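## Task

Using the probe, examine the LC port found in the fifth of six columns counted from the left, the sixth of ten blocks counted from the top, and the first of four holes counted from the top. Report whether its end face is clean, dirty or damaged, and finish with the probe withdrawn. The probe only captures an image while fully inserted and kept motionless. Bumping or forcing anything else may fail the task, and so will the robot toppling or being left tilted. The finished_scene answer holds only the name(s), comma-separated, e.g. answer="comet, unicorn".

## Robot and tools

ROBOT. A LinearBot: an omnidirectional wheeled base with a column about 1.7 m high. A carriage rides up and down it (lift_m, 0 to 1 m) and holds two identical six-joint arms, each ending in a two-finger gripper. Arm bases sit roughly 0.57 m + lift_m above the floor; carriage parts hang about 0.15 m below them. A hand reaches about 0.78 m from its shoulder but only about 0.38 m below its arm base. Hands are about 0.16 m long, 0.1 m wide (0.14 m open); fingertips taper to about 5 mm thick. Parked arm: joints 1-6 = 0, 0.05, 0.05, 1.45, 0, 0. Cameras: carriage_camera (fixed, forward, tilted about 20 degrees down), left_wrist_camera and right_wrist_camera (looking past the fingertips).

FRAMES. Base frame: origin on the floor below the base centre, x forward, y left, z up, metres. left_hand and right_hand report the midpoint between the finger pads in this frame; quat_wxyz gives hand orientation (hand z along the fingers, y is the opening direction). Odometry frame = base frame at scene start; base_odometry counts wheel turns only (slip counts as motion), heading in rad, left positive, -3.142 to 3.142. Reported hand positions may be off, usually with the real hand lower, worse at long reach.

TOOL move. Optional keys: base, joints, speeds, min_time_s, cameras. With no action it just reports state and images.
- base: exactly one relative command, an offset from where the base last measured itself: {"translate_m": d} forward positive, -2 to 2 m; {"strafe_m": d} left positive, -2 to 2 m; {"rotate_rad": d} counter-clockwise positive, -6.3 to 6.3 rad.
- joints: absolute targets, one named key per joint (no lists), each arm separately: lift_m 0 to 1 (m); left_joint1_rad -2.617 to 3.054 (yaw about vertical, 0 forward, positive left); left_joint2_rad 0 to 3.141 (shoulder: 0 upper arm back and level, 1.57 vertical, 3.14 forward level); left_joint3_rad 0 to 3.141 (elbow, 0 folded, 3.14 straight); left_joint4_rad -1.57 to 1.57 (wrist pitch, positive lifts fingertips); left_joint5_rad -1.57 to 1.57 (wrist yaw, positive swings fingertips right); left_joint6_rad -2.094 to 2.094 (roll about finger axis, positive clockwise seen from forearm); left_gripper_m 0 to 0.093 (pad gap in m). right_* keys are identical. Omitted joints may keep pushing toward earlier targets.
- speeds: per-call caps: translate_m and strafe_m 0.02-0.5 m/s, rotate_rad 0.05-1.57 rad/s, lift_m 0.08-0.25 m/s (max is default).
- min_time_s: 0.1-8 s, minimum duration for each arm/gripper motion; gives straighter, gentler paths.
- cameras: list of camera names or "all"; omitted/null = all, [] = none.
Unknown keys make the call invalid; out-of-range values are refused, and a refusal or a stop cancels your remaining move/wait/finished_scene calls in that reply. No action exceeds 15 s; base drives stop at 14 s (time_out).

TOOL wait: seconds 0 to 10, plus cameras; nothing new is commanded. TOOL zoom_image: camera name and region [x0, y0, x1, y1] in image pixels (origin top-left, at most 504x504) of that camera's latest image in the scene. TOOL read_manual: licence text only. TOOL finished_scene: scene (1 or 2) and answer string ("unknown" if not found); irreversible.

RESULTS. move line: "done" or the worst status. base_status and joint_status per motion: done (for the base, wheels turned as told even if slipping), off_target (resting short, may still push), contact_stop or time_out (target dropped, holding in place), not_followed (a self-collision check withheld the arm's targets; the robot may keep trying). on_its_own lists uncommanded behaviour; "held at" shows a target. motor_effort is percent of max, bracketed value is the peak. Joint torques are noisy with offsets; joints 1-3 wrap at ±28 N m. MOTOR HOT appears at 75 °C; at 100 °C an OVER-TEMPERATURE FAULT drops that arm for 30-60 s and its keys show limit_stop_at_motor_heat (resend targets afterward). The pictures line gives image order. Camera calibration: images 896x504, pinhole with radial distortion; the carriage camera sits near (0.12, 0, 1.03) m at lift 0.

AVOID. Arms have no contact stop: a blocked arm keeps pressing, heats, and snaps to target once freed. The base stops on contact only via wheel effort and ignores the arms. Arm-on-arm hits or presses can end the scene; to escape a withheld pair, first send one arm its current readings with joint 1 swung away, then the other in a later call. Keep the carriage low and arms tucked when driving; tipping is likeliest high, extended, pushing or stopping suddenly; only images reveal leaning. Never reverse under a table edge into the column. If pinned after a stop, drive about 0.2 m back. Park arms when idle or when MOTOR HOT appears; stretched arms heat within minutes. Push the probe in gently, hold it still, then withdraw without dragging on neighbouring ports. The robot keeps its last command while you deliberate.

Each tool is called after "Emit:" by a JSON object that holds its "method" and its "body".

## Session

Emit:
{"method": "move", "body": {}}

Scene clock: 0.00 s.
Joint torques (N m): no reading
base_odometry: x=+0.000 y=+0.000 heading=+0.000
base_status: not commanded
joint_positions: lift_m=+0.024 left_joint1_rad=-0.576 left_joint2_rad=+1.220 left_joint3_rad=+0.845 left_joint4_rad=+0.549 left_joint5_rad=+0.198 left_joint6_rad=-0.034 left_gripper_m=+0.09396 right_joint1_rad=+0.385 right_joint2_rad=+1.195 right_joint3_rad=+0.705 right_joint4_rad=+0.459 right_joint5_rad=+0.360 right_joint6_rad=-0.010 right_gripper_m=+0.04773
joint_status: not commanded
motor_effort: lift_m=+23 drive_wheels=-2
left_hand: x=+0.5496 y=+0.0437 z=+0.9831 quat_wxyz=(+0.708, +0.244, +0.596, -0.290) (m; base frame)
right_hand: x=+0.6130 y=-0.2049 z=+0.9035 quat_wxyz=(+0.697, -0.016, +0.717, +0.001) (m; base frame)
pictures: carriage_camera, left_wrist_camera, right_wrist_camera
camera_calibration:
carriage_camera: T_world_to_cam=[[-0.00391663, -0.999985, -0.00383378, 0.0033642], [-0.343723, 0.00494646, -0.939058, 1.00785], [0.939063, -0.00236019, -0.343737, 0.241175], [0, 0, 0, 1]] pos_world=[0.119957, -0.00105194, 1.02935]
left_wrist_camera: T_world_to_cam=[[-0.715702, -0.697229, 0.0405128, 0.37526], [-0.349983, 0.307848, -0.884727, 1.04806], [0.604386, -0.64738, -0.464346, 0.278101], [0, 0, 0, 1]] pos_world=[0.467295, 0.119038, 1.04117]
right_wrist_camera: T_world_to_cam=[[-0.00344315, -0.999994, -0.000120102, -0.200128], [-0.586713, 0.00211741, -0.809792, 1.09879], [0.809788, -0.00271777, -0.586716, 0.154397], [0, 0, 0, 1]] pos_world=[0.518955, -0.202034, 0.980354]

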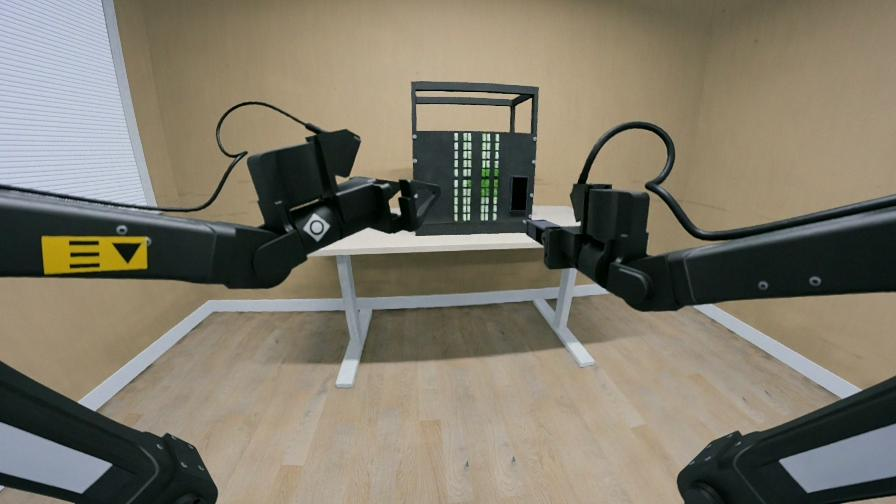

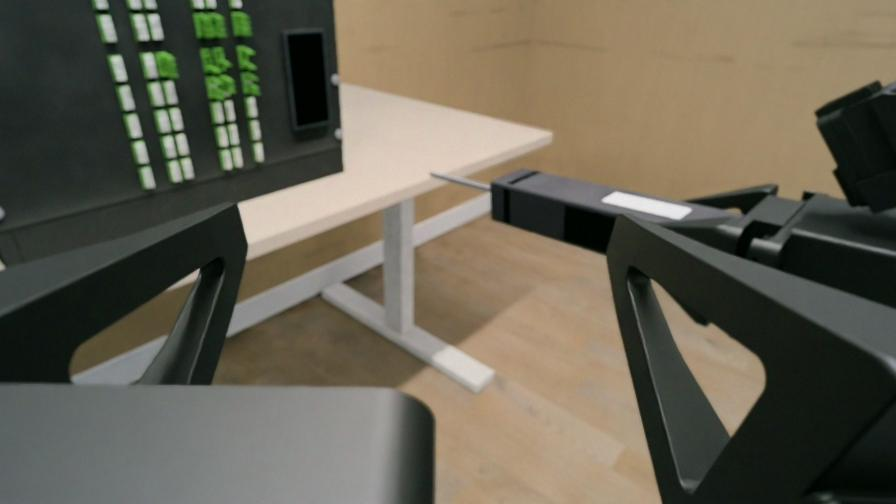

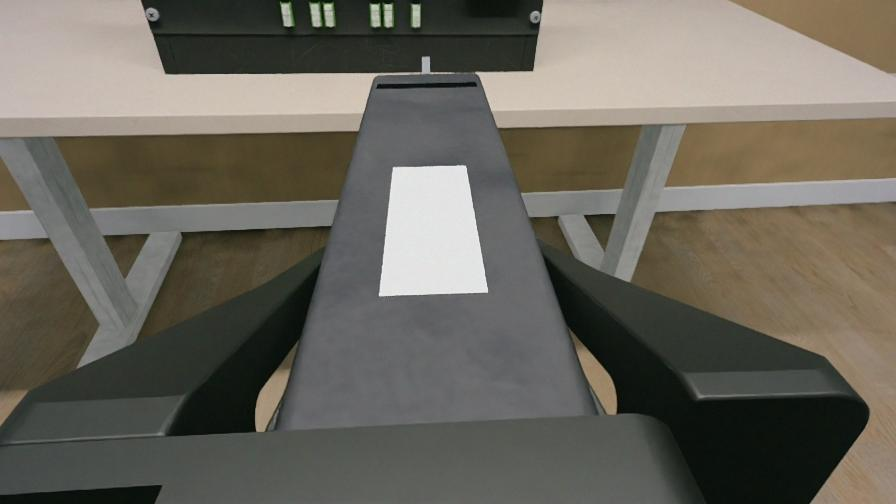

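Emit:
{"method": "move", "body": {"base": {"translate_m": 0.22}, "speeds": {"translate_m": 0.15}, "joints": {"lift_m": 0.08, "right_joint4_rad": 0.613}, "min_time_s": 1.5, "cameras": []}}

Emit:
{"method": "wait", "body": {"seconds": 0.7}}

Scene clock: 32.53 s.
Joint torques (N m): left_arm=[0.28 -3.84 8.35 1.9 0.06 0.03] | right_arm=[0.14 -4.77 8.08 2.54 -0.02 -0.01]
move: off_target
base_odometry: x=+0.220 y=+0.000 heading=+0.000
base_status: done
joint_positions: lift_m=+0.080 left_joint1_rad=-0.576 left_joint2_rad=+1.220 left_joint3_rad=+0.845 left_joint4_rad=+0.556 left_joint5_rad=+0.198 left_joint6_rad=-0.034 left_gripper_m=+0.09396 right_joint1_rad=+0.385 right_joint2_rad=+1.201 right_joint3_rad=+0.693 right_joint4_rad=+0.534 right_joint5_rad=+0.360 right_joint6_rad=-0.010 right_gripper_m=+0.04773
joint_status: right_joint4_rad off_target (ended at +0.534, target +0.613); the others done
motor_effort: lift_m=+23(29) drive_wheels=+1(17)
left_hand: x=+0.5492 y=+0.0438 z=+1.0405 quat_wxyz=(+0.710, +0.244, +0.593, -0.290) (m; base frame)
right_hand: x=+0.6133 y=-0.2048 z=+0.9684 quat_wxyz=(+0.716, -0.009, +0.698, +0.009) (m; base frame)
pictures: none
No camera images: "cameras" was empty.

Scene clock: 33.23 s.
Joint torques (N m): left_arm=[0.32 -3.92 8.38 1.93 0.08 -0.02] | right_arm=[0.14 -4.81 8.06 2.54 -0.01 -0.01]
base_odometry: x=+0.220 y=+0.000 heading=+0.000
base_status: done
joint_positions: lift_m=+0.080 left_joint1_rad=-0.576 left_joint2_rad=+1.220 left_joint3_rad=+0.845 left_joint4_rad=+0.556 left_joint5_rad=+0.198 left_joint6_rad=-0.034 left_gripper_m=+0.09396 right_joint1_rad=+0.385 right_joint2_rad=+1.201 right_joint3_rad=+0.693 right_joint4_rad=+0.534 right_joint5_rad=+0.360 right_joint6_rad=-0.010 right_gripper_m=+0.04773
joint_status: right_joint4_rad off_target (ended at +0.534, target +0.613); the others done
motor_effort: lift_m=+23(29) drive_wheels=+1(17)
left_hand: x=+0.5492 y=+0.0438 z=+1.0405 quat_wxyz=(+0.710, +0.244, +0.593, -0.290) (m; base frame)
right_hand: x=+0.6133 y=-0.2048 z=+0.9685 quat_wxyz=(+0.716, -0.009, +0.698, +0.009) (m; base frame)
wait: 0.70 s; at rest by 0.27 s
pictures: carriage_camera, left_wrist_camera, right_wrist_camera
camera_calibration:
carriage_camera: T_world_to_cam=[[-0.00391663, -0.999985, -0.00383378, 0.00357736], [-0.343723, 0.00494646, -0.939058, 1.06007], [0.939063, -0.00236019, -0.343737, 0.260287], [0, 0, 0, 1]] pos_world=[0.119957, -0.00105194, 1.08495]
left_wrist_camera: T_world_to_cam=[[-0.716154, -0.696862, 0.0388136, 0.374638], [-0.344445, 0.304519, -0.888046, 1.09919], [0.607026, -0.649347, -0.458114, 0.29721], [0, 0, 0, 1]] pos_world=[0.466497, 0.119338, 1.09775]
right_wrist_camera: T_world_to_cam=[[-0.00282194, -0.999762, -0.0216251, -0.179486], [-0.543292, 0.019688, -0.839313, 1.15723], [0.839539, 0.00938024, -0.543218, 0.134404], [0, 0, 0, 1]] pos_world=[0.515369, -0.203488, 1.04041]

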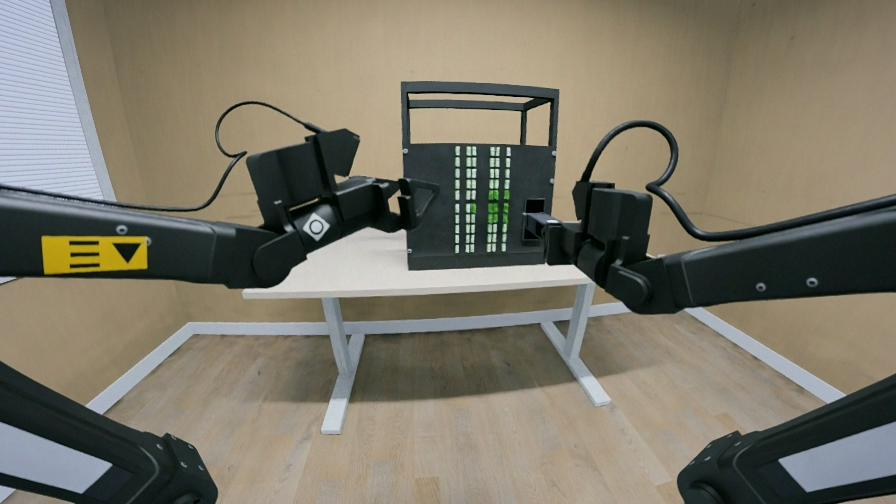

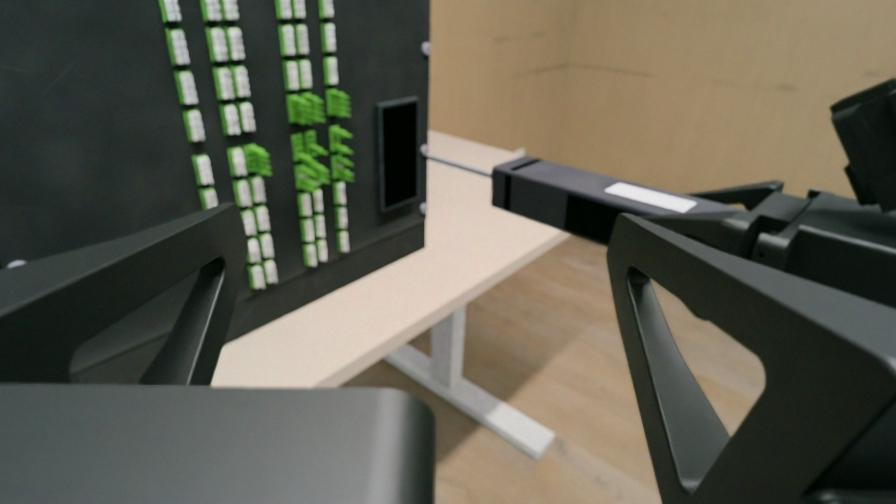

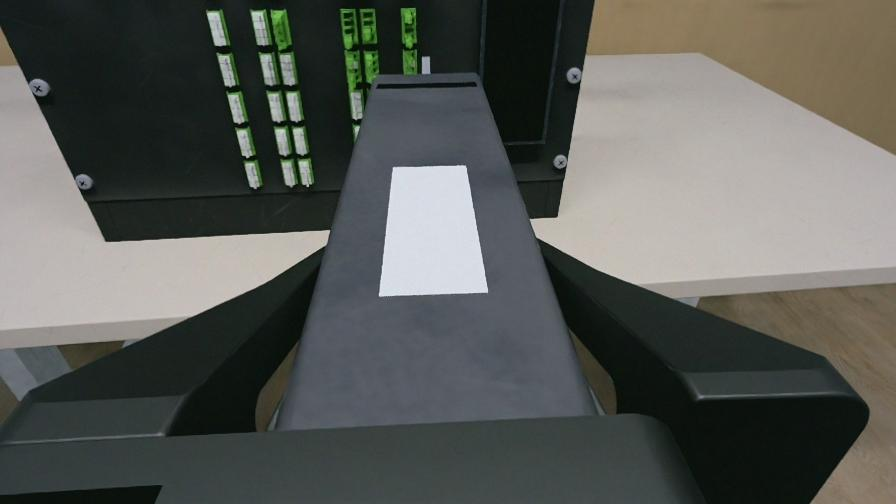

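Emit:
{"method": "move", "body": {"base": {"rotate_rad": 0.1}, "speeds": {"rotate_rad": 0.15}, "joints": {"right_joint4_rad": 0.643, "right_joint5_rad": 0.40}, "min_time_s": 1, "cameras": []}}

Emit:
{"method": "wait", "body": {"seconds": 0.7, "cameras": ["right_wrist_camera"]}}

Emit:
{"method": "zoom_image", "body": {"camera": "right_wrist_camera", "region": [0, 30, 300, 230]}}

Emit:
{"method": "zoom_image", "body": {"camera": "right_wrist_camera", "region": [480, 30, 780, 230]}}

Scene clock: 64.63 s.
Joint torques (N m): left_arm=[0.38 -3.92 8.47 1.89 0.09 0.01] | right_arm=[0.09 -4.79 7.99 2.53 0.09 -0.02]
move: off_target
base_odometry: x=+0.220 y=+0.000 heading=+0.100
base_status: done
joint_positions: lift_m=+0.080 left_joint1_rad=-0.577 left_joint2_rad=+1.220 left_joint3_rad=+0.845 left_joint4_rad=+0.556 left_joint5_rad=+0.198 left_joint6_rad=-0.034 left_gripper_m=+0.09396 right_joint1_rad=+0.385 right_joint2_rad=+1.201 right_joint3_rad=+0.693 right_joint4_rad=+0.562 right_joint5_rad=+0.389 right_joint6_rad=-0.010 right_gripper_m=+0.04773
joint_status: right_joint4_rad off_target (ended at +0.562, target +0.643); the others done
motor_effort: lift_m=+23(23) drive_wheels=-1(13)
left_hand: x=+0.5491 y=+0.0436 z=+1.0405 quat_wxyz=(+0.710, +0.244, +0.593, -0.290) (m; base frame)
right_hand: x=+0.6131 y=-0.2096 z=+0.9749 quat_wxyz=(+0.725, +0.005, +0.689, +0.002) (m; base frame)
pictures: none
No camera images: "cameras" was empty.

Scene clock: 65.33 s.
Joint torques (N m): left_arm=[0.36 -3.84 8.38 1.9 0.07 0] | right_arm=[0.1 -4.78 8.03 2.53 0.08 -0.01]
base_odometry: x=+0.220 y=+0.000 heading=+0.100
base_status: done
joint_positions: lift_m=+0.080 left_joint1_rad=-0.577 left_joint2_rad=+1.220 left_joint3_rad=+0.845 left_joint4_rad=+0.556 left_joint5_rad=+0.198 left_joint6_rad=-0.034 left_gripper_m=+0.09396 right_joint1_rad=+0.385 right_joint2_rad=+1.201 right_joint3_rad=+0.693 right_joint4_rad=+0.562 right_joint5_rad=+0.389 right_joint6_rad=-0.010 right_gripper_m=+0.04773
joint_status: right_joint4_rad off_target (ended at +0.562, target +0.643); the others done
motor_effort: lift_m=+23(23) drive_wheels=-1(13)
left_hand: x=+0.5491 y=+0.0436 z=+1.0405 quat_wxyz=(+0.710, +0.244, +0.593, -0.290) (m; base frame)
right_hand: x=+0.6131 y=-0.2097 z=+0.9750 quat_wxyz=(+0.725, +0.005, +0.689, +0.002) (m; base frame)
wait: 0.70 s; at rest by 0.27 s
pictures: right_wrist_camera
camera_calibration:
right_wrist_camera: T_world_to_cam=[[-0.0307139, -0.998963, -0.0335971, -0.155337], [-0.520879, 0.0446847, -0.85246, 1.16696], [0.853078, -0.00868238, -0.521711, 0.105084], [0, 0, 0, 1]] pos_world=[0.513427, -0.206408, 1.04439]

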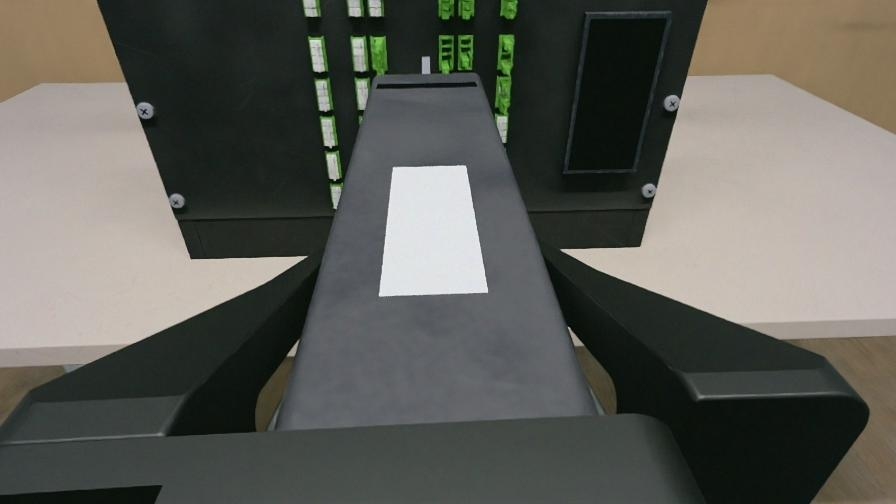

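Scaled by 1.680 from the camera's 896x504 image, which has a finer 1280x720 frame.

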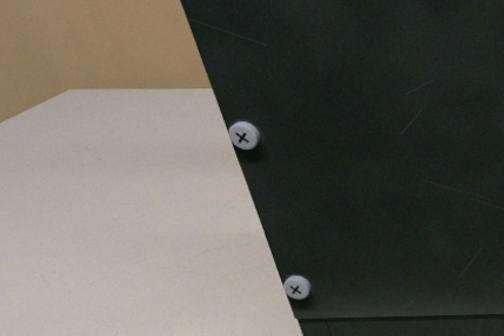

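Scaled by 1.680 from the camera's 896x504 image, which has a finer 1280x720 frame.

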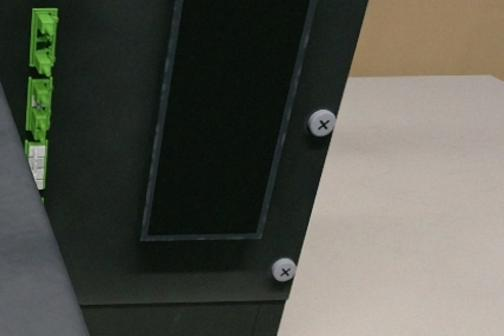

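Emit:
{"method": "move", "body": {"base": {"strafe_m": -0.030}, "speeds": {"strafe_m": 0.05}, "joints": {"lift_m": 0.06}, "cameras": []}}

Emit:
{"method": "move", "body": {"base": {"translate_m": 0.03}, "speeds": {"translate_m": 0.05}, "cameras": []}}

Emit:
{"method": "wait", "body": {"seconds": 0.5, "cameras": ["right_wrist_camera"]}}

Emit:
{"method": "move", "body": {"base": {"translate_m": 0.03}, "speeds": {"translate_m": 0.05}, "cameras": []}}

Emit:
{"method": "wait", "body": {"seconds": 0.5, "cameras": ["right_wrist_camera", "left_wrist_camera"]}}

Emit:
{"method": "zoom_image", "body": {"camera": "right_wrist_camera", "region": [372, 0, 484, 84]}}

Scene clock: 103.87 s.
Joint torques (N m): left_arm=[0.36 -3.71 8.43 1.96 0.06 0.02] | right_arm=[0.12 -5.01 8.02 2.47 0.05 -0.01]
move: done
base_odometry: x=+0.223 y=-0.030 heading=+0.100
base_status: done
joint_positions: lift_m=+0.060 left_joint1_rad=-0.577 left_joint2_rad=+1.220 left_joint3_rad=+0.845 left_joint4_rad=+0.550 left_joint5_rad=+0.198 left_joint6_rad=-0.034 left_gripper_m=+0.09396 right_joint1_rad=+0.385 right_joint2_rad=+1.203 right_joint3_rad=+0.693 right_joint4_rad=+0.567 right_joint5_rad=+0.393 right_joint6_rad=-0.010 right_gripper_m=+0.04773
joint_status: all done
motor_effort: lift_m=+24(25) drive_wheels=-1(12)
left_hand: x=+0.5493 y=+0.0435 z=+1.0189 quat_wxyz=(+0.708, +0.244, +0.596, -0.290) (m; base frame)
right_hand: x=+0.6134 y=-0.2103 z=+0.9553 quat_wxyz=(+0.726, +0.007, +0.688, +0.001) (m; base frame)
pictures: none
No camera images: "cameras" was empty.

Scene clock: 104.97 s.
Joint torques (N m): left_arm=[0.32 -3.81 8.42 1.97 0.08 0] | right_arm=[0.12 -5.01 8.02 2.47 0.05 -0.01]
move: done
base_odometry: x=+0.253 y=-0.027 heading=+0.100
base_status: done
joint_positions: lift_m=+0.060 left_joint1_rad=-0.577 left_joint2_rad=+1.220 left_joint3_rad=+0.845 left_joint4_rad=+0.550 left_joint5_rad=+0.198 left_joint6_rad=-0.034 left_gripper_m=+0.09396 right_joint1_rad=+0.385 right_joint2_rad=+1.203 right_joint3_rad=+0.693 right_joint4_rad=+0.568 right_joint5_rad=+0.393 right_joint6_rad=-0.010 right_gripper_m=+0.04773
joint_status: not commanded
motor_effort: lift_m=+24(24) drive_wheels=+6(16)
left_hand: x=+0.5493 y=+0.0435 z=+1.0189 quat_wxyz=(+0.708, +0.244, +0.596, -0.290) (m; base frame)
right_hand: x=+0.6134 y=-0.2104 z=+0.9554 quat_wxyz=(+0.726, +0.007, +0.688, +0.001) (m; base frame)
pictures: none
No camera images: "cameras" was empty.

Scene clock: 105.47 s.
Joint torques (N m): left_arm=[0.35 -3.89 8.44 1.95 0.06 0.03] | right_arm=[0.14 -5 8.02 2.48 0.05 -0.01]
base_odometry: x=+0.253 y=-0.027 heading=+0.100
base_status: done
joint_positions: lift_m=+0.060 left_joint1_rad=-0.577 left_joint2_rad=+1.220 left_joint3_rad=+0.845 left_joint4_rad=+0.550 left_joint5_rad=+0.198 left_joint6_rad=-0.034 left_gripper_m=+0.09396 right_joint1_rad=+0.385 right_joint2_rad=+1.203 right_joint3_rad=+0.693 right_joint4_rad=+0.568 right_joint5_rad=+0.393 right_joint6_rad=-0.010 right_gripper_m=+0.04773
joint_status: not commanded
motor_effort: lift_m=+24(24) drive_wheels=+6(16)
left_hand: x=+0.5493 y=+0.0435 z=+1.0189 quat_wxyz=(+0.708, +0.244, +0.596, -0.290) (m; base frame)
right_hand: x=+0.6134 y=-0.2104 z=+0.9554 quat_wxyz=(+0.726, +0.007, +0.688, +0.001) (m; base frame)
wait: 0.50 s; at rest by 0.27 s
pictures: right_wrist_camera
camera_calibration:
right_wrist_camera: T_world_to_cam=[[-0.0344244, -0.998782, -0.0353428, -0.152676], [-0.517747, 0.0480708, -0.854182, 1.15089], [0.854841, -0.0111061, -0.518771, 0.0902676], [0, 0, 0, 1]] pos_world=[0.513448, -0.206811, 1.0245]

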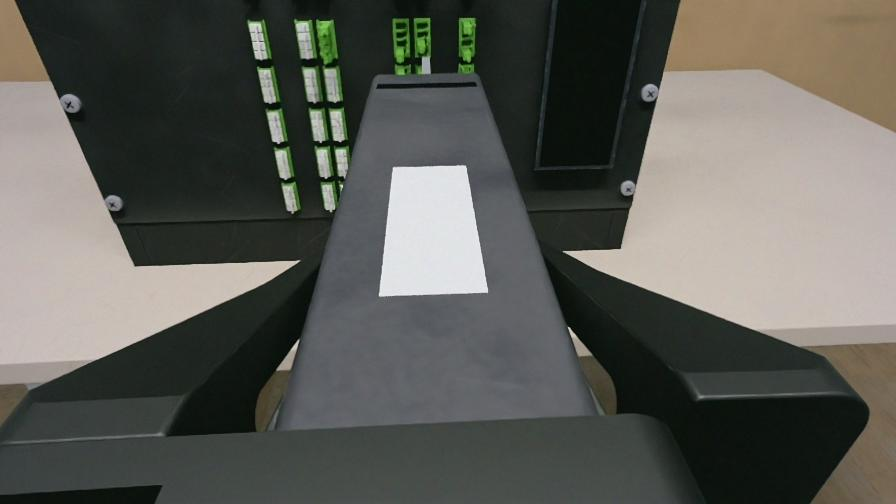

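Scene clock: 106.57 s.
Joint torques (N m): left_arm=[0.4 -3.81 8.43 1.96 0.08 -0.01] | right_arm=[0.12 -5 7.95 2.46 0.04 0]
move: done
base_odometry: x=+0.283 y=-0.024 heading=+0.100
base_status: done
joint_positions: lift_m=+0.060 left_joint1_rad=-0.577 left_joint2_rad=+1.220 left_joint3_rad=+0.845 left_joint4_rad=+0.550 left_joint5_rad=+0.198 left_joint6_rad=-0.034 left_gripper_m=+0.09396 right_joint1_rad=+0.385 right_joint2_rad=+1.203 right_joint3_rad=+0.693 right_joint4_rad=+0.569 right_joint5_rad=+0.393 right_joint6_rad=-0.010 right_gripper_m=+0.04773
joint_status: not commanded
motor_effort: lift_m=+24(24) drive_wheels=+3(22)
left_hand: x=+0.5492 y=+0.0434 z=+1.0189 quat_wxyz=(+0.708, +0.245, +0.596, -0.290) (m; base frame)
right_hand: x=+0.6134 y=-0.2104 z=+0.9557 quat_wxyz=(+0.726, +0.007, +0.687, +0.002) (m; base frame)
pictures: none
No camera images: "cameras" was empty.

Scene clock: 107.07 s.
Joint torques (N m): left_arm=[0.28 -4 8.39 1.97 0.09 -0.01] | right_arm=[0.17 -5 7.98 2.47 0.04 0]
base_odometry: x=+0.283 y=-0.024 heading=+0.100
base_status: done
joint_positions: lift_m=+0.060 left_joint1_rad=-0.577 left_joint2_rad=+1.220 left_joint3_rad=+0.845 left_joint4_rad=+0.550 left_joint5_rad=+0.198 left_joint6_rad=-0.034 left_gripper_m=+0.09396 right_joint1_rad=+0.385 right_joint2_rad=+1.203 right_joint3_rad=+0.693 right_joint4_rad=+0.569 right_joint5_rad=+0.393 right_joint6_rad=-0.010 right_gripper_m=+0.04773
joint_status: not commanded
motor_effort: lift_m=+24(24) drive_wheels=+4(22)
left_hand: x=+0.5492 y=+0.0434 z=+1.0189 quat_wxyz=(+0.708, +0.245, +0.596, -0.290) (m; base frame)
right_hand: x=+0.6134 y=-0.2104 z=+0.9557 quat_wxyz=(+0.726, +0.007, +0.687, +0.002) (m; base frame)
wait: 0.50 s; at rest by 0.27 s
pictures: left_wrist_camera, right_wrist_camera
camera_calibration:
left_wrist_camera: T_world_to_cam=[[-0.716478, -0.696452, 0.0401852, 0.374013], [-0.348751, 0.307699, -0.885265, 1.07958], [0.604179, -0.648287, -0.463348, 0.293921], [0, 0, 0, 1]] pos_world=[0.466894, 0.118842, 1.07687]
right_wrist_camera: T_world_to_cam=[[-0.0344236, -0.998765, -0.0358258, -0.15217], [-0.51681, 0.0484716, -0.854727, 1.15122], [0.855408, -0.0109076, -0.517841, 0.0891681], [0, 0, 0, 1]] pos_world=[0.513451, -0.206811, 1.0247]

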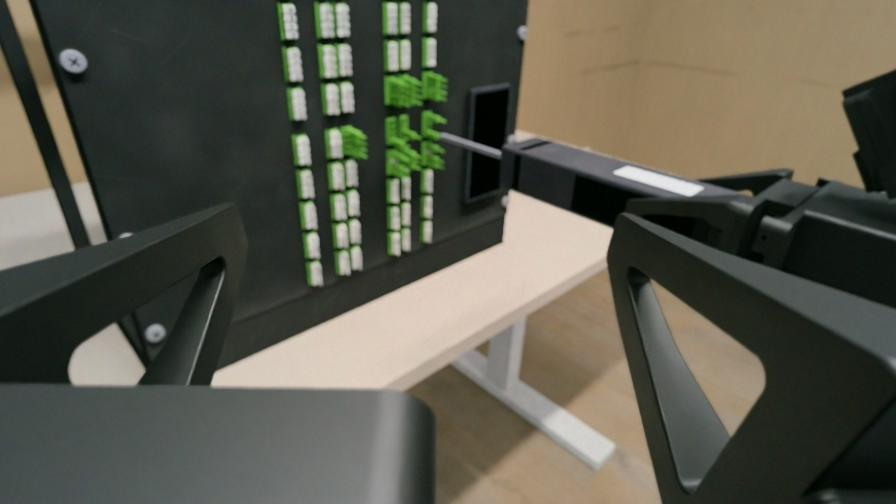

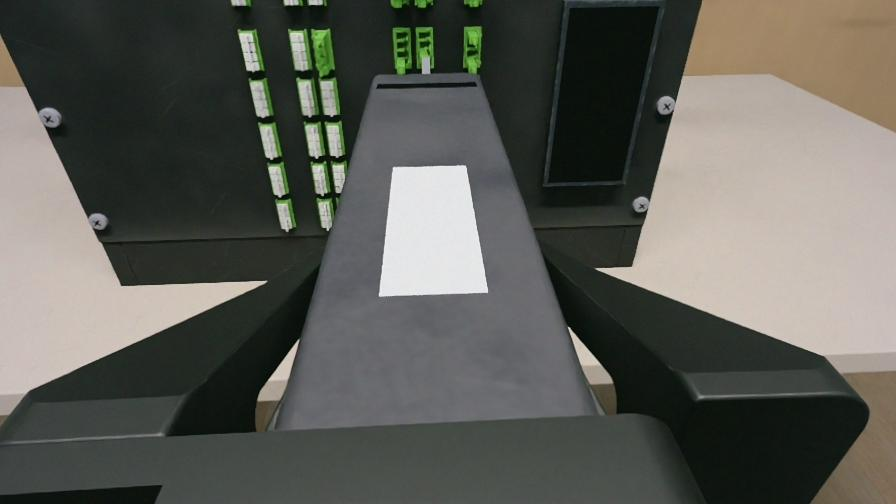

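Scaled by 4.500 from the camera's 896x504 image, which has a finer 1280x720 frame.

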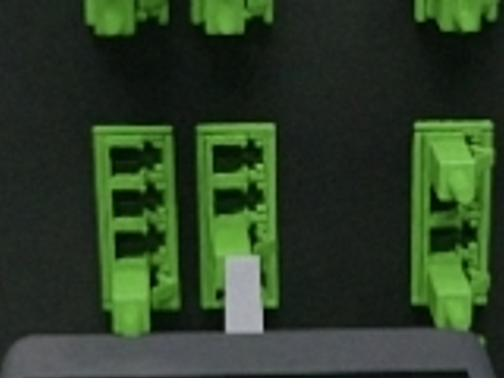

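Emit:
{"method": "move", "body": {"base": {"translate_m": 0.025}, "speeds": {"translate_m": 0.04}, "cameras": []}}

Emit:
{"method": "wait", "body": {"seconds": 0.5, "cameras": ["right_wrist_camera", "left_wrist_camera"]}}

Emit:
{"method": "zoom_image", "body": {"camera": "right_wrist_camera", "region": [390, 20, 460, 80]}}

Emit:
{"method": "zoom_image", "body": {"camera": "right_wrist_camera", "region": [0, 30, 300, 230]}}

Emit:
{"method": "zoom_image", "body": {"camera": "right_wrist_camera", "region": [480, 30, 780, 230]}}

Scene clock: 125.57 s.
Joint torques (N m): left_arm=[0.42 -3.82 8.47 1.98 0.05 0] | right_arm=[0.13 -4.98 8.06 2.45 0.05 0]
move: done
base_odometry: x=+0.308 y=-0.021 heading=+0.101
base_status: done
joint_positions: lift_m=+0.060 left_joint1_rad=-0.577 left_joint2_rad=+1.220 left_joint3_rad=+0.845 left_joint4_rad=+0.550 left_joint5_rad=+0.198 left_joint6_rad=-0.034 left_gripper_m=+0.09396 right_joint1_rad=+0.385 right_joint2_rad=+1.203 right_joint3_rad=+0.693 right_joint4_rad=+0.569 right_joint5_rad=+0.393 right_joint6_rad=-0.010 right_gripper_m=+0.04773
joint_status: not commanded
motor_effort: lift_m=+24(24) drive_wheels=+3(17)
left_hand: x=+0.5493 y=+0.0434 z=+1.0189 quat_wxyz=(+0.708, +0.244, +0.596, -0.290) (m; base frame)
right_hand: x=+0.6134 y=-0.2104 z=+0.9558 quat_wxyz=(+0.726, +0.007, +0.687, +0.002) (m; base frame)
pictures: none
No camera images: "cameras" was empty.

Scene clock: 126.07 s.
Joint torques (N m): left_arm=[0.32 -3.86 8.42 1.95 0.08 0.01] | right_arm=[0.14 -5.01 8.02 2.45 0.03 -0.01]
base_odometry: x=+0.308 y=-0.021 heading=+0.101
base_status: done
joint_positions: lift_m=+0.060 left_joint1_rad=-0.577 left_joint2_rad=+1.220 left_joint3_rad=+0.845 left_joint4_rad=+0.550 left_joint5_rad=+0.198 left_joint6_rad=-0.034 left_gripper_m=+0.09396 right_joint1_rad=+0.385 right_joint2_rad=+1.203 right_joint3_rad=+0.693 right_joint4_rad=+0.569 right_joint5_rad=+0.393 right_joint6_rad=-0.010 right_gripper_m=+0.04773
joint_status: not commanded
motor_effort: lift_m=+24(24) drive_wheels=+3(17)
left_hand: x=+0.5493 y=+0.0434 z=+1.0189 quat_wxyz=(+0.708, +0.244, +0.596, -0.290) (m; base frame)
right_hand: x=+0.6134 y=-0.2104 z=+0.9558 quat_wxyz=(+0.726, +0.007, +0.687, +0.002) (m; base frame)
wait: 0.50 s; at rest by 0.27 s
pictures: left_wrist_camera, right_wrist_camera
camera_calibration:
left_wrist_camera: T_world_to_cam=[[-0.716233, -0.6967, 0.0402369, 0.373872], [-0.348894, 0.307549, -0.885261, 1.07966], [0.604386, -0.648091, -0.463352, 0.293805], [0, 0, 0, 1]] pos_world=[0.466895, 0.118841, 1.07687]
right_wrist_camera: T_world_to_cam=[[-0.034377, -0.998761, -0.0359751, -0.152043], [-0.516501, 0.0485713, -0.854908, 1.15122], [0.855596, -0.010808, -0.517531, 0.0888605], [0, 0, 0, 1]] pos_world=[0.513351, -0.20681, 1.02471]

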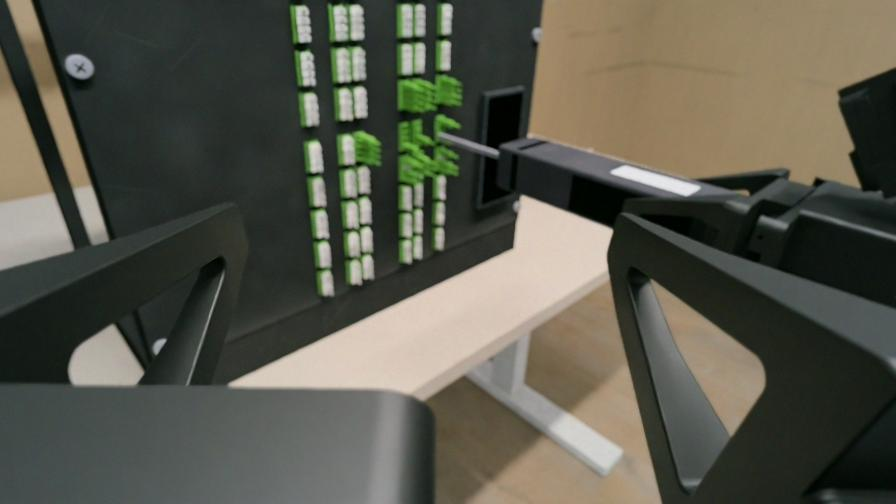

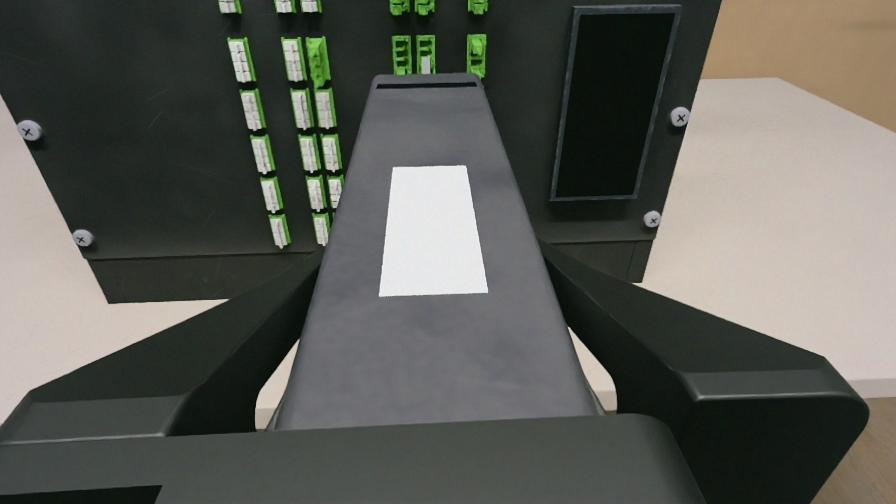

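Scaled by 7.200 from the camera's 896x504 image, which has a finer 1280x720 frame.

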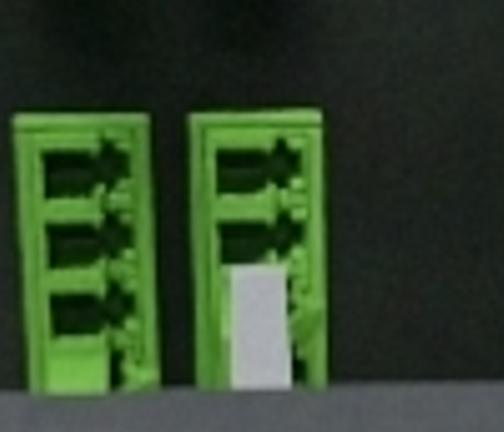

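Scaled by 1.680 from the camera's 896x504 image, which has a finer 1280x720 frame.

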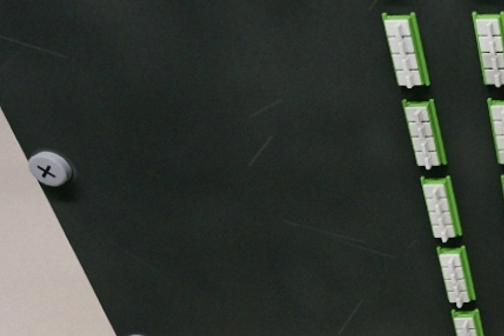

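Scaled by 1.680 from the camera's 896x504 image, which has a finer 1280x720 frame.

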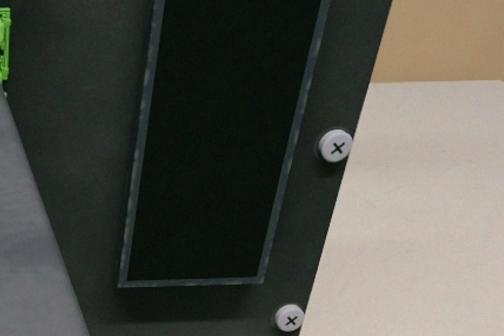

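Emit:
{"method": "move", "body": {"base": {"translate_m": 0.012}, "speeds": {"translate_m": 0.03}, "cameras": []}}

Emit:
{"method": "wait", "body": {"seconds": 0.5, "cameras": ["right_wrist_camera", "left_wrist_camera"]}}

Emit:
{"method": "zoom_image", "body": {"camera": "right_wrist_camera", "region": [390, 20, 460, 80]}}

Emit:
{"method": "zoom_image", "body": {"camera": "left_wrist_camera", "region": [380, 90, 500, 190]}}

Scene clock: 156.70 s.
Joint torques (N m): left_arm=[0.46 -3.93 8.43 1.98 0.1 0.01] | right_arm=[0.13 -5.05 7.98 2.44 0.04 -0.01]
move: done
base_odometry: x=+0.320 y=-0.020 heading=+0.101
base_status: done
joint_positions: lift_m=+0.060 left_joint1_rad=-0.577 left_joint2_rad=+1.220 left_joint3_rad=+0.845 left_joint4_rad=+0.550 left_joint5_rad=+0.198 left_joint6_rad=-0.034 left_gripper_m=+0.09396 right_joint1_rad=+0.385 right_joint2_rad=+1.203 right_joint3_rad=+0.693 right_joint4_rad=+0.571 right_joint5_rad=+0.393 right_joint6_rad=-0.010 right_gripper_m=+0.04773
joint_status: not commanded
motor_effort: lift_m=+24(24) drive_wheels=+3(14)
left_hand: x=+0.5493 y=+0.0434 z=+1.0189 quat_wxyz=(+0.708, +0.244, +0.596, -0.290) (m; base frame)
right_hand: x=+0.6133 y=-0.2104 z=+0.9562 quat_wxyz=(+0.727, +0.008, +0.687, +0.002) (m; base frame)
pictures: none
No camera images: "cameras" was empty.

Scene clock: 157.20 s.
Joint torques (N m): left_arm=[0.42 -3.84 8.4 1.97 0.08 0] | right_arm=[0.13 -5.01 7.97 2.46 0.05 -0.01]
base_odometry: x=+0.320 y=-0.020 heading=+0.101
base_status: done
joint_positions: lift_m=+0.060 left_joint1_rad=-0.577 left_joint2_rad=+1.220 left_joint3_rad=+0.845 left_joint4_rad=+0.550 left_joint5_rad=+0.198 left_joint6_rad=-0.034 left_gripper_m=+0.09396 right_joint1_rad=+0.385 right_joint2_rad=+1.203 right_joint3_rad=+0.693 right_joint4_rad=+0.571 right_joint5_rad=+0.393 right_joint6_rad=-0.010 right_gripper_m=+0.04773
joint_status: not commanded
motor_effort: lift_m=+24(24) drive_wheels=+3(14)
left_hand: x=+0.5493 y=+0.0434 z=+1.0189 quat_wxyz=(+0.708, +0.244, +0.596, -0.290) (m; base frame)
right_hand: x=+0.6133 y=-0.2104 z=+0.9562 quat_wxyz=(+0.727, +0.008, +0.687, +0.002) (m; base frame)
wait: 0.50 s; at rest by 0.27 s
pictures: left_wrist_camera, right_wrist_camera
camera_calibration:
left_wrist_camera: T_world_to_cam=[[-0.716233, -0.6967, 0.0402369, 0.373872], [-0.348894, 0.307549, -0.885261, 1.07966], [0.604386, -0.648091, -0.463352, 0.293805], [0, 0, 0, 1]] pos_world=[0.466895, 0.118841, 1.07687]
right_wrist_camera: T_world_to_cam=[[-0.0342886, -0.998736, -0.0367547, -0.151375], [-0.515063, 0.0491754, -0.85574, 1.15168], [0.856466, -0.0104111, -0.516098, 0.0872672], [0, 0, 0, 1]] pos_world=[0.513255, -0.206909, 1.02501]

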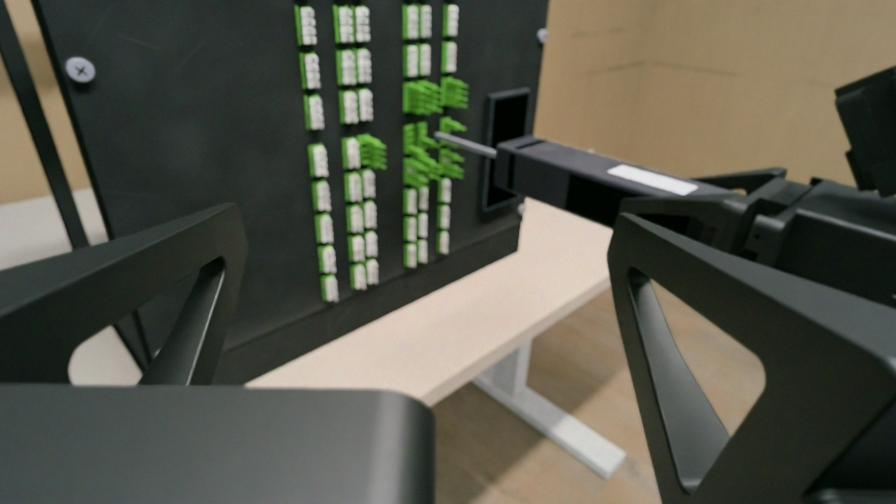

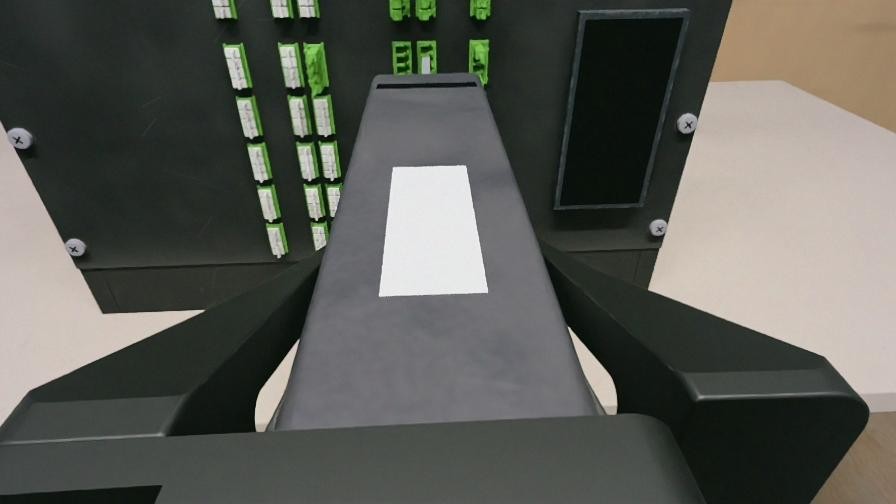

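Scaled by 7.200 from the camera's 896x504 image, which has a finer 1280x720 frame.

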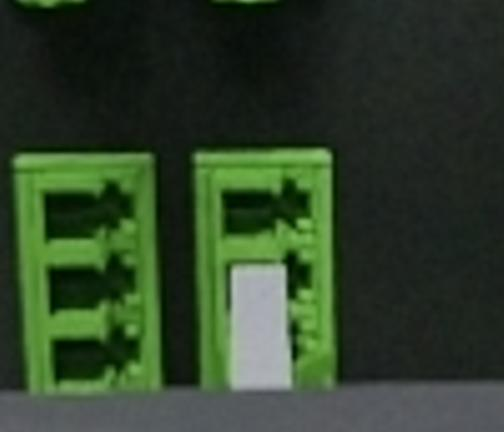

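Scaled by 4.200 from the camera's 896x504 image, which has a finer 1280x720 frame.

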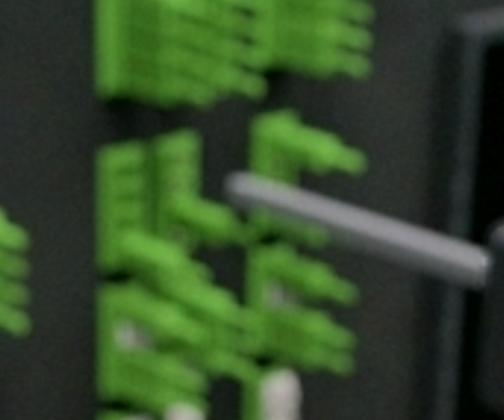

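Emit:
{"method": "move", "body": {"base": {"translate_m": 0.008}, "speeds": {"translate_m": 0.03}, "cameras": []}}

Emit:
{"method": "wait", "body": {"seconds": 0.5, "cameras": ["right_wrist_camera", "left_wrist_camera"]}}

Emit:
{"method": "zoom_image", "body": {"camera": "right_wrist_camera", "region": [408, 34, 440, 78]}}

Emit:
{"method": "zoom_image", "body": {"camera": "left_wrist_camera", "region": [380, 90, 500, 190]}}

Scene clock: 168.57 s.
Joint torques (N m): left_arm=[0.35 -3.9 8.34 1.98 0.06 -0.01] | right_arm=[0.13 -5.09 8.01 2.43 0.04 -0.01]
move: done
base_odometry: x=+0.328 y=-0.020 heading=+0.101
base_status: done
joint_positions: lift_m=+0.060 left_joint1_rad=-0.577 left_joint2_rad=+1.220 left_joint3_rad=+0.845 left_joint4_rad=+0.550 left_joint5_rad=+0.198 left_joint6_rad=-0.034 left_gripper_m=+0.09396 right_joint1_rad=+0.385 right_joint2_rad=+1.203 right_joint3_rad=+0.693 right_joint4_rad=+0.573 right_joint5_rad=+0.393 right_joint6_rad=-0.010 right_gripper_m=+0.04773
joint_status: not commanded
motor_effort: lift_m=+24(24) drive_wheels=+3(12)
left_hand: x=+0.5492 y=+0.0434 z=+1.0190 quat_wxyz=(+0.708, +0.244, +0.596, -0.290) (m; base frame)
right_hand: x=+0.6133 y=-0.2104 z=+0.9566 quat_wxyz=(+0.727, +0.008, +0.686, +0.002) (m; base frame)
pictures: none
No camera images: "cameras" was empty.

Scene clock: 169.07 s.
Joint torques (N m): left_arm=[0.42 -3.84 8.47 1.97 0.06 0] | right_arm=[0.14 -5.05 7.99 2.43 0.05 -0.01]
base_odometry: x=+0.328 y=-0.020 heading=+0.101
base_status: done
joint_positions: lift_m=+0.060 left_joint1_rad=-0.577 left_joint2_rad=+1.220 left_joint3_rad=+0.845 left_joint4_rad=+0.550 left_joint5_rad=+0.198 left_joint6_rad=-0.034 left_gripper_m=+0.09396 right_joint1_rad=+0.385 right_joint2_rad=+1.203 right_joint3_rad=+0.693 right_joint4_rad=+0.573 right_joint5_rad=+0.393 right_joint6_rad=-0.010 right_gripper_m=+0.04773
joint_status: not commanded
motor_effort: lift_m=+24(24) drive_wheels=+3(12)
left_hand: x=+0.5492 y=+0.0434 z=+1.0190 quat_wxyz=(+0.708, +0.244, +0.596, -0.290) (m; base frame)
right_hand: x=+0.6133 y=-0.2104 z=+0.9566 quat_wxyz=(+0.727, +0.008, +0.686, +0.002) (m; base frame)
wait: 0.50 s; at rest by 0.27 s
pictures: left_wrist_camera, right_wrist_camera
camera_calibration:
left_wrist_camera: T_world_to_cam=[[-0.716243, -0.69669, 0.0402312, 0.373878], [-0.348686, 0.307343, -0.885414, 1.07984], [0.604495, -0.6482, -0.463058, 0.293497], [0, 0, 0, 1]] pos_world=[0.466895, 0.118841, 1.07697]
right_wrist_camera: T_world_to_cam=[[-0.034242, -0.998714, -0.0373849, -0.150742], [-0.513861, 0.0496772, -0.856434, 1.152], [0.85719, -0.0101154, -0.514901, 0.0859181], [0, 0, 0, 1]] pos_world=[0.513157, -0.206908, 1.02522]

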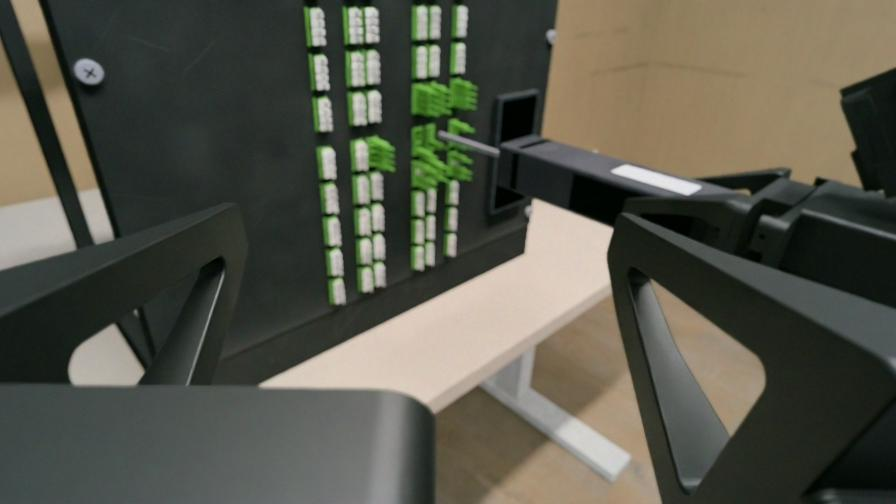

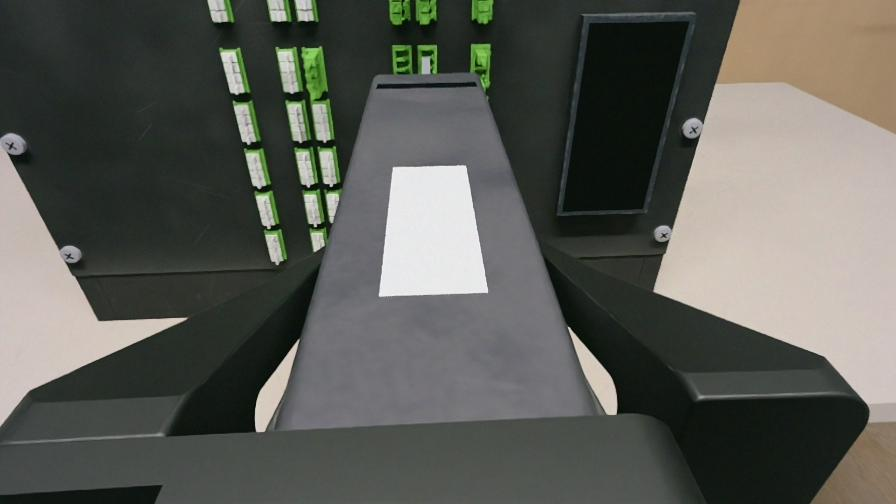

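Scaled by 11.455 from the camera's 896x504 image, which has a finer 1280x720 frame.

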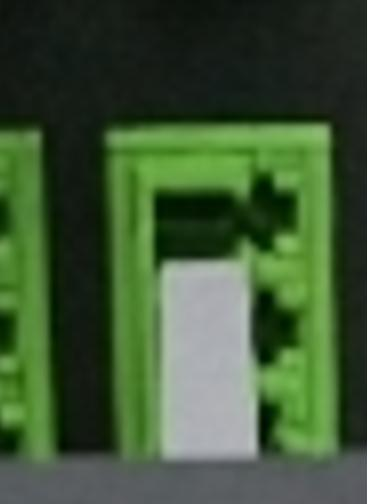

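Scaled by 4.200 from the camera's 896x504 image, which has a finer 1280x720 frame.

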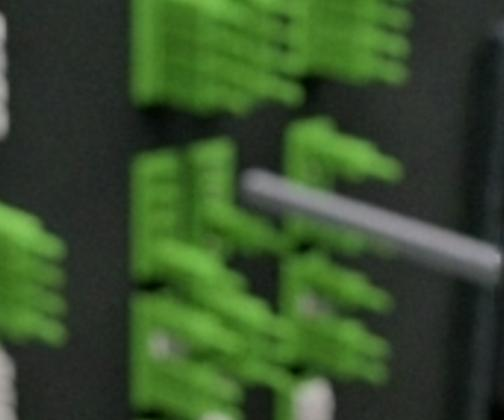

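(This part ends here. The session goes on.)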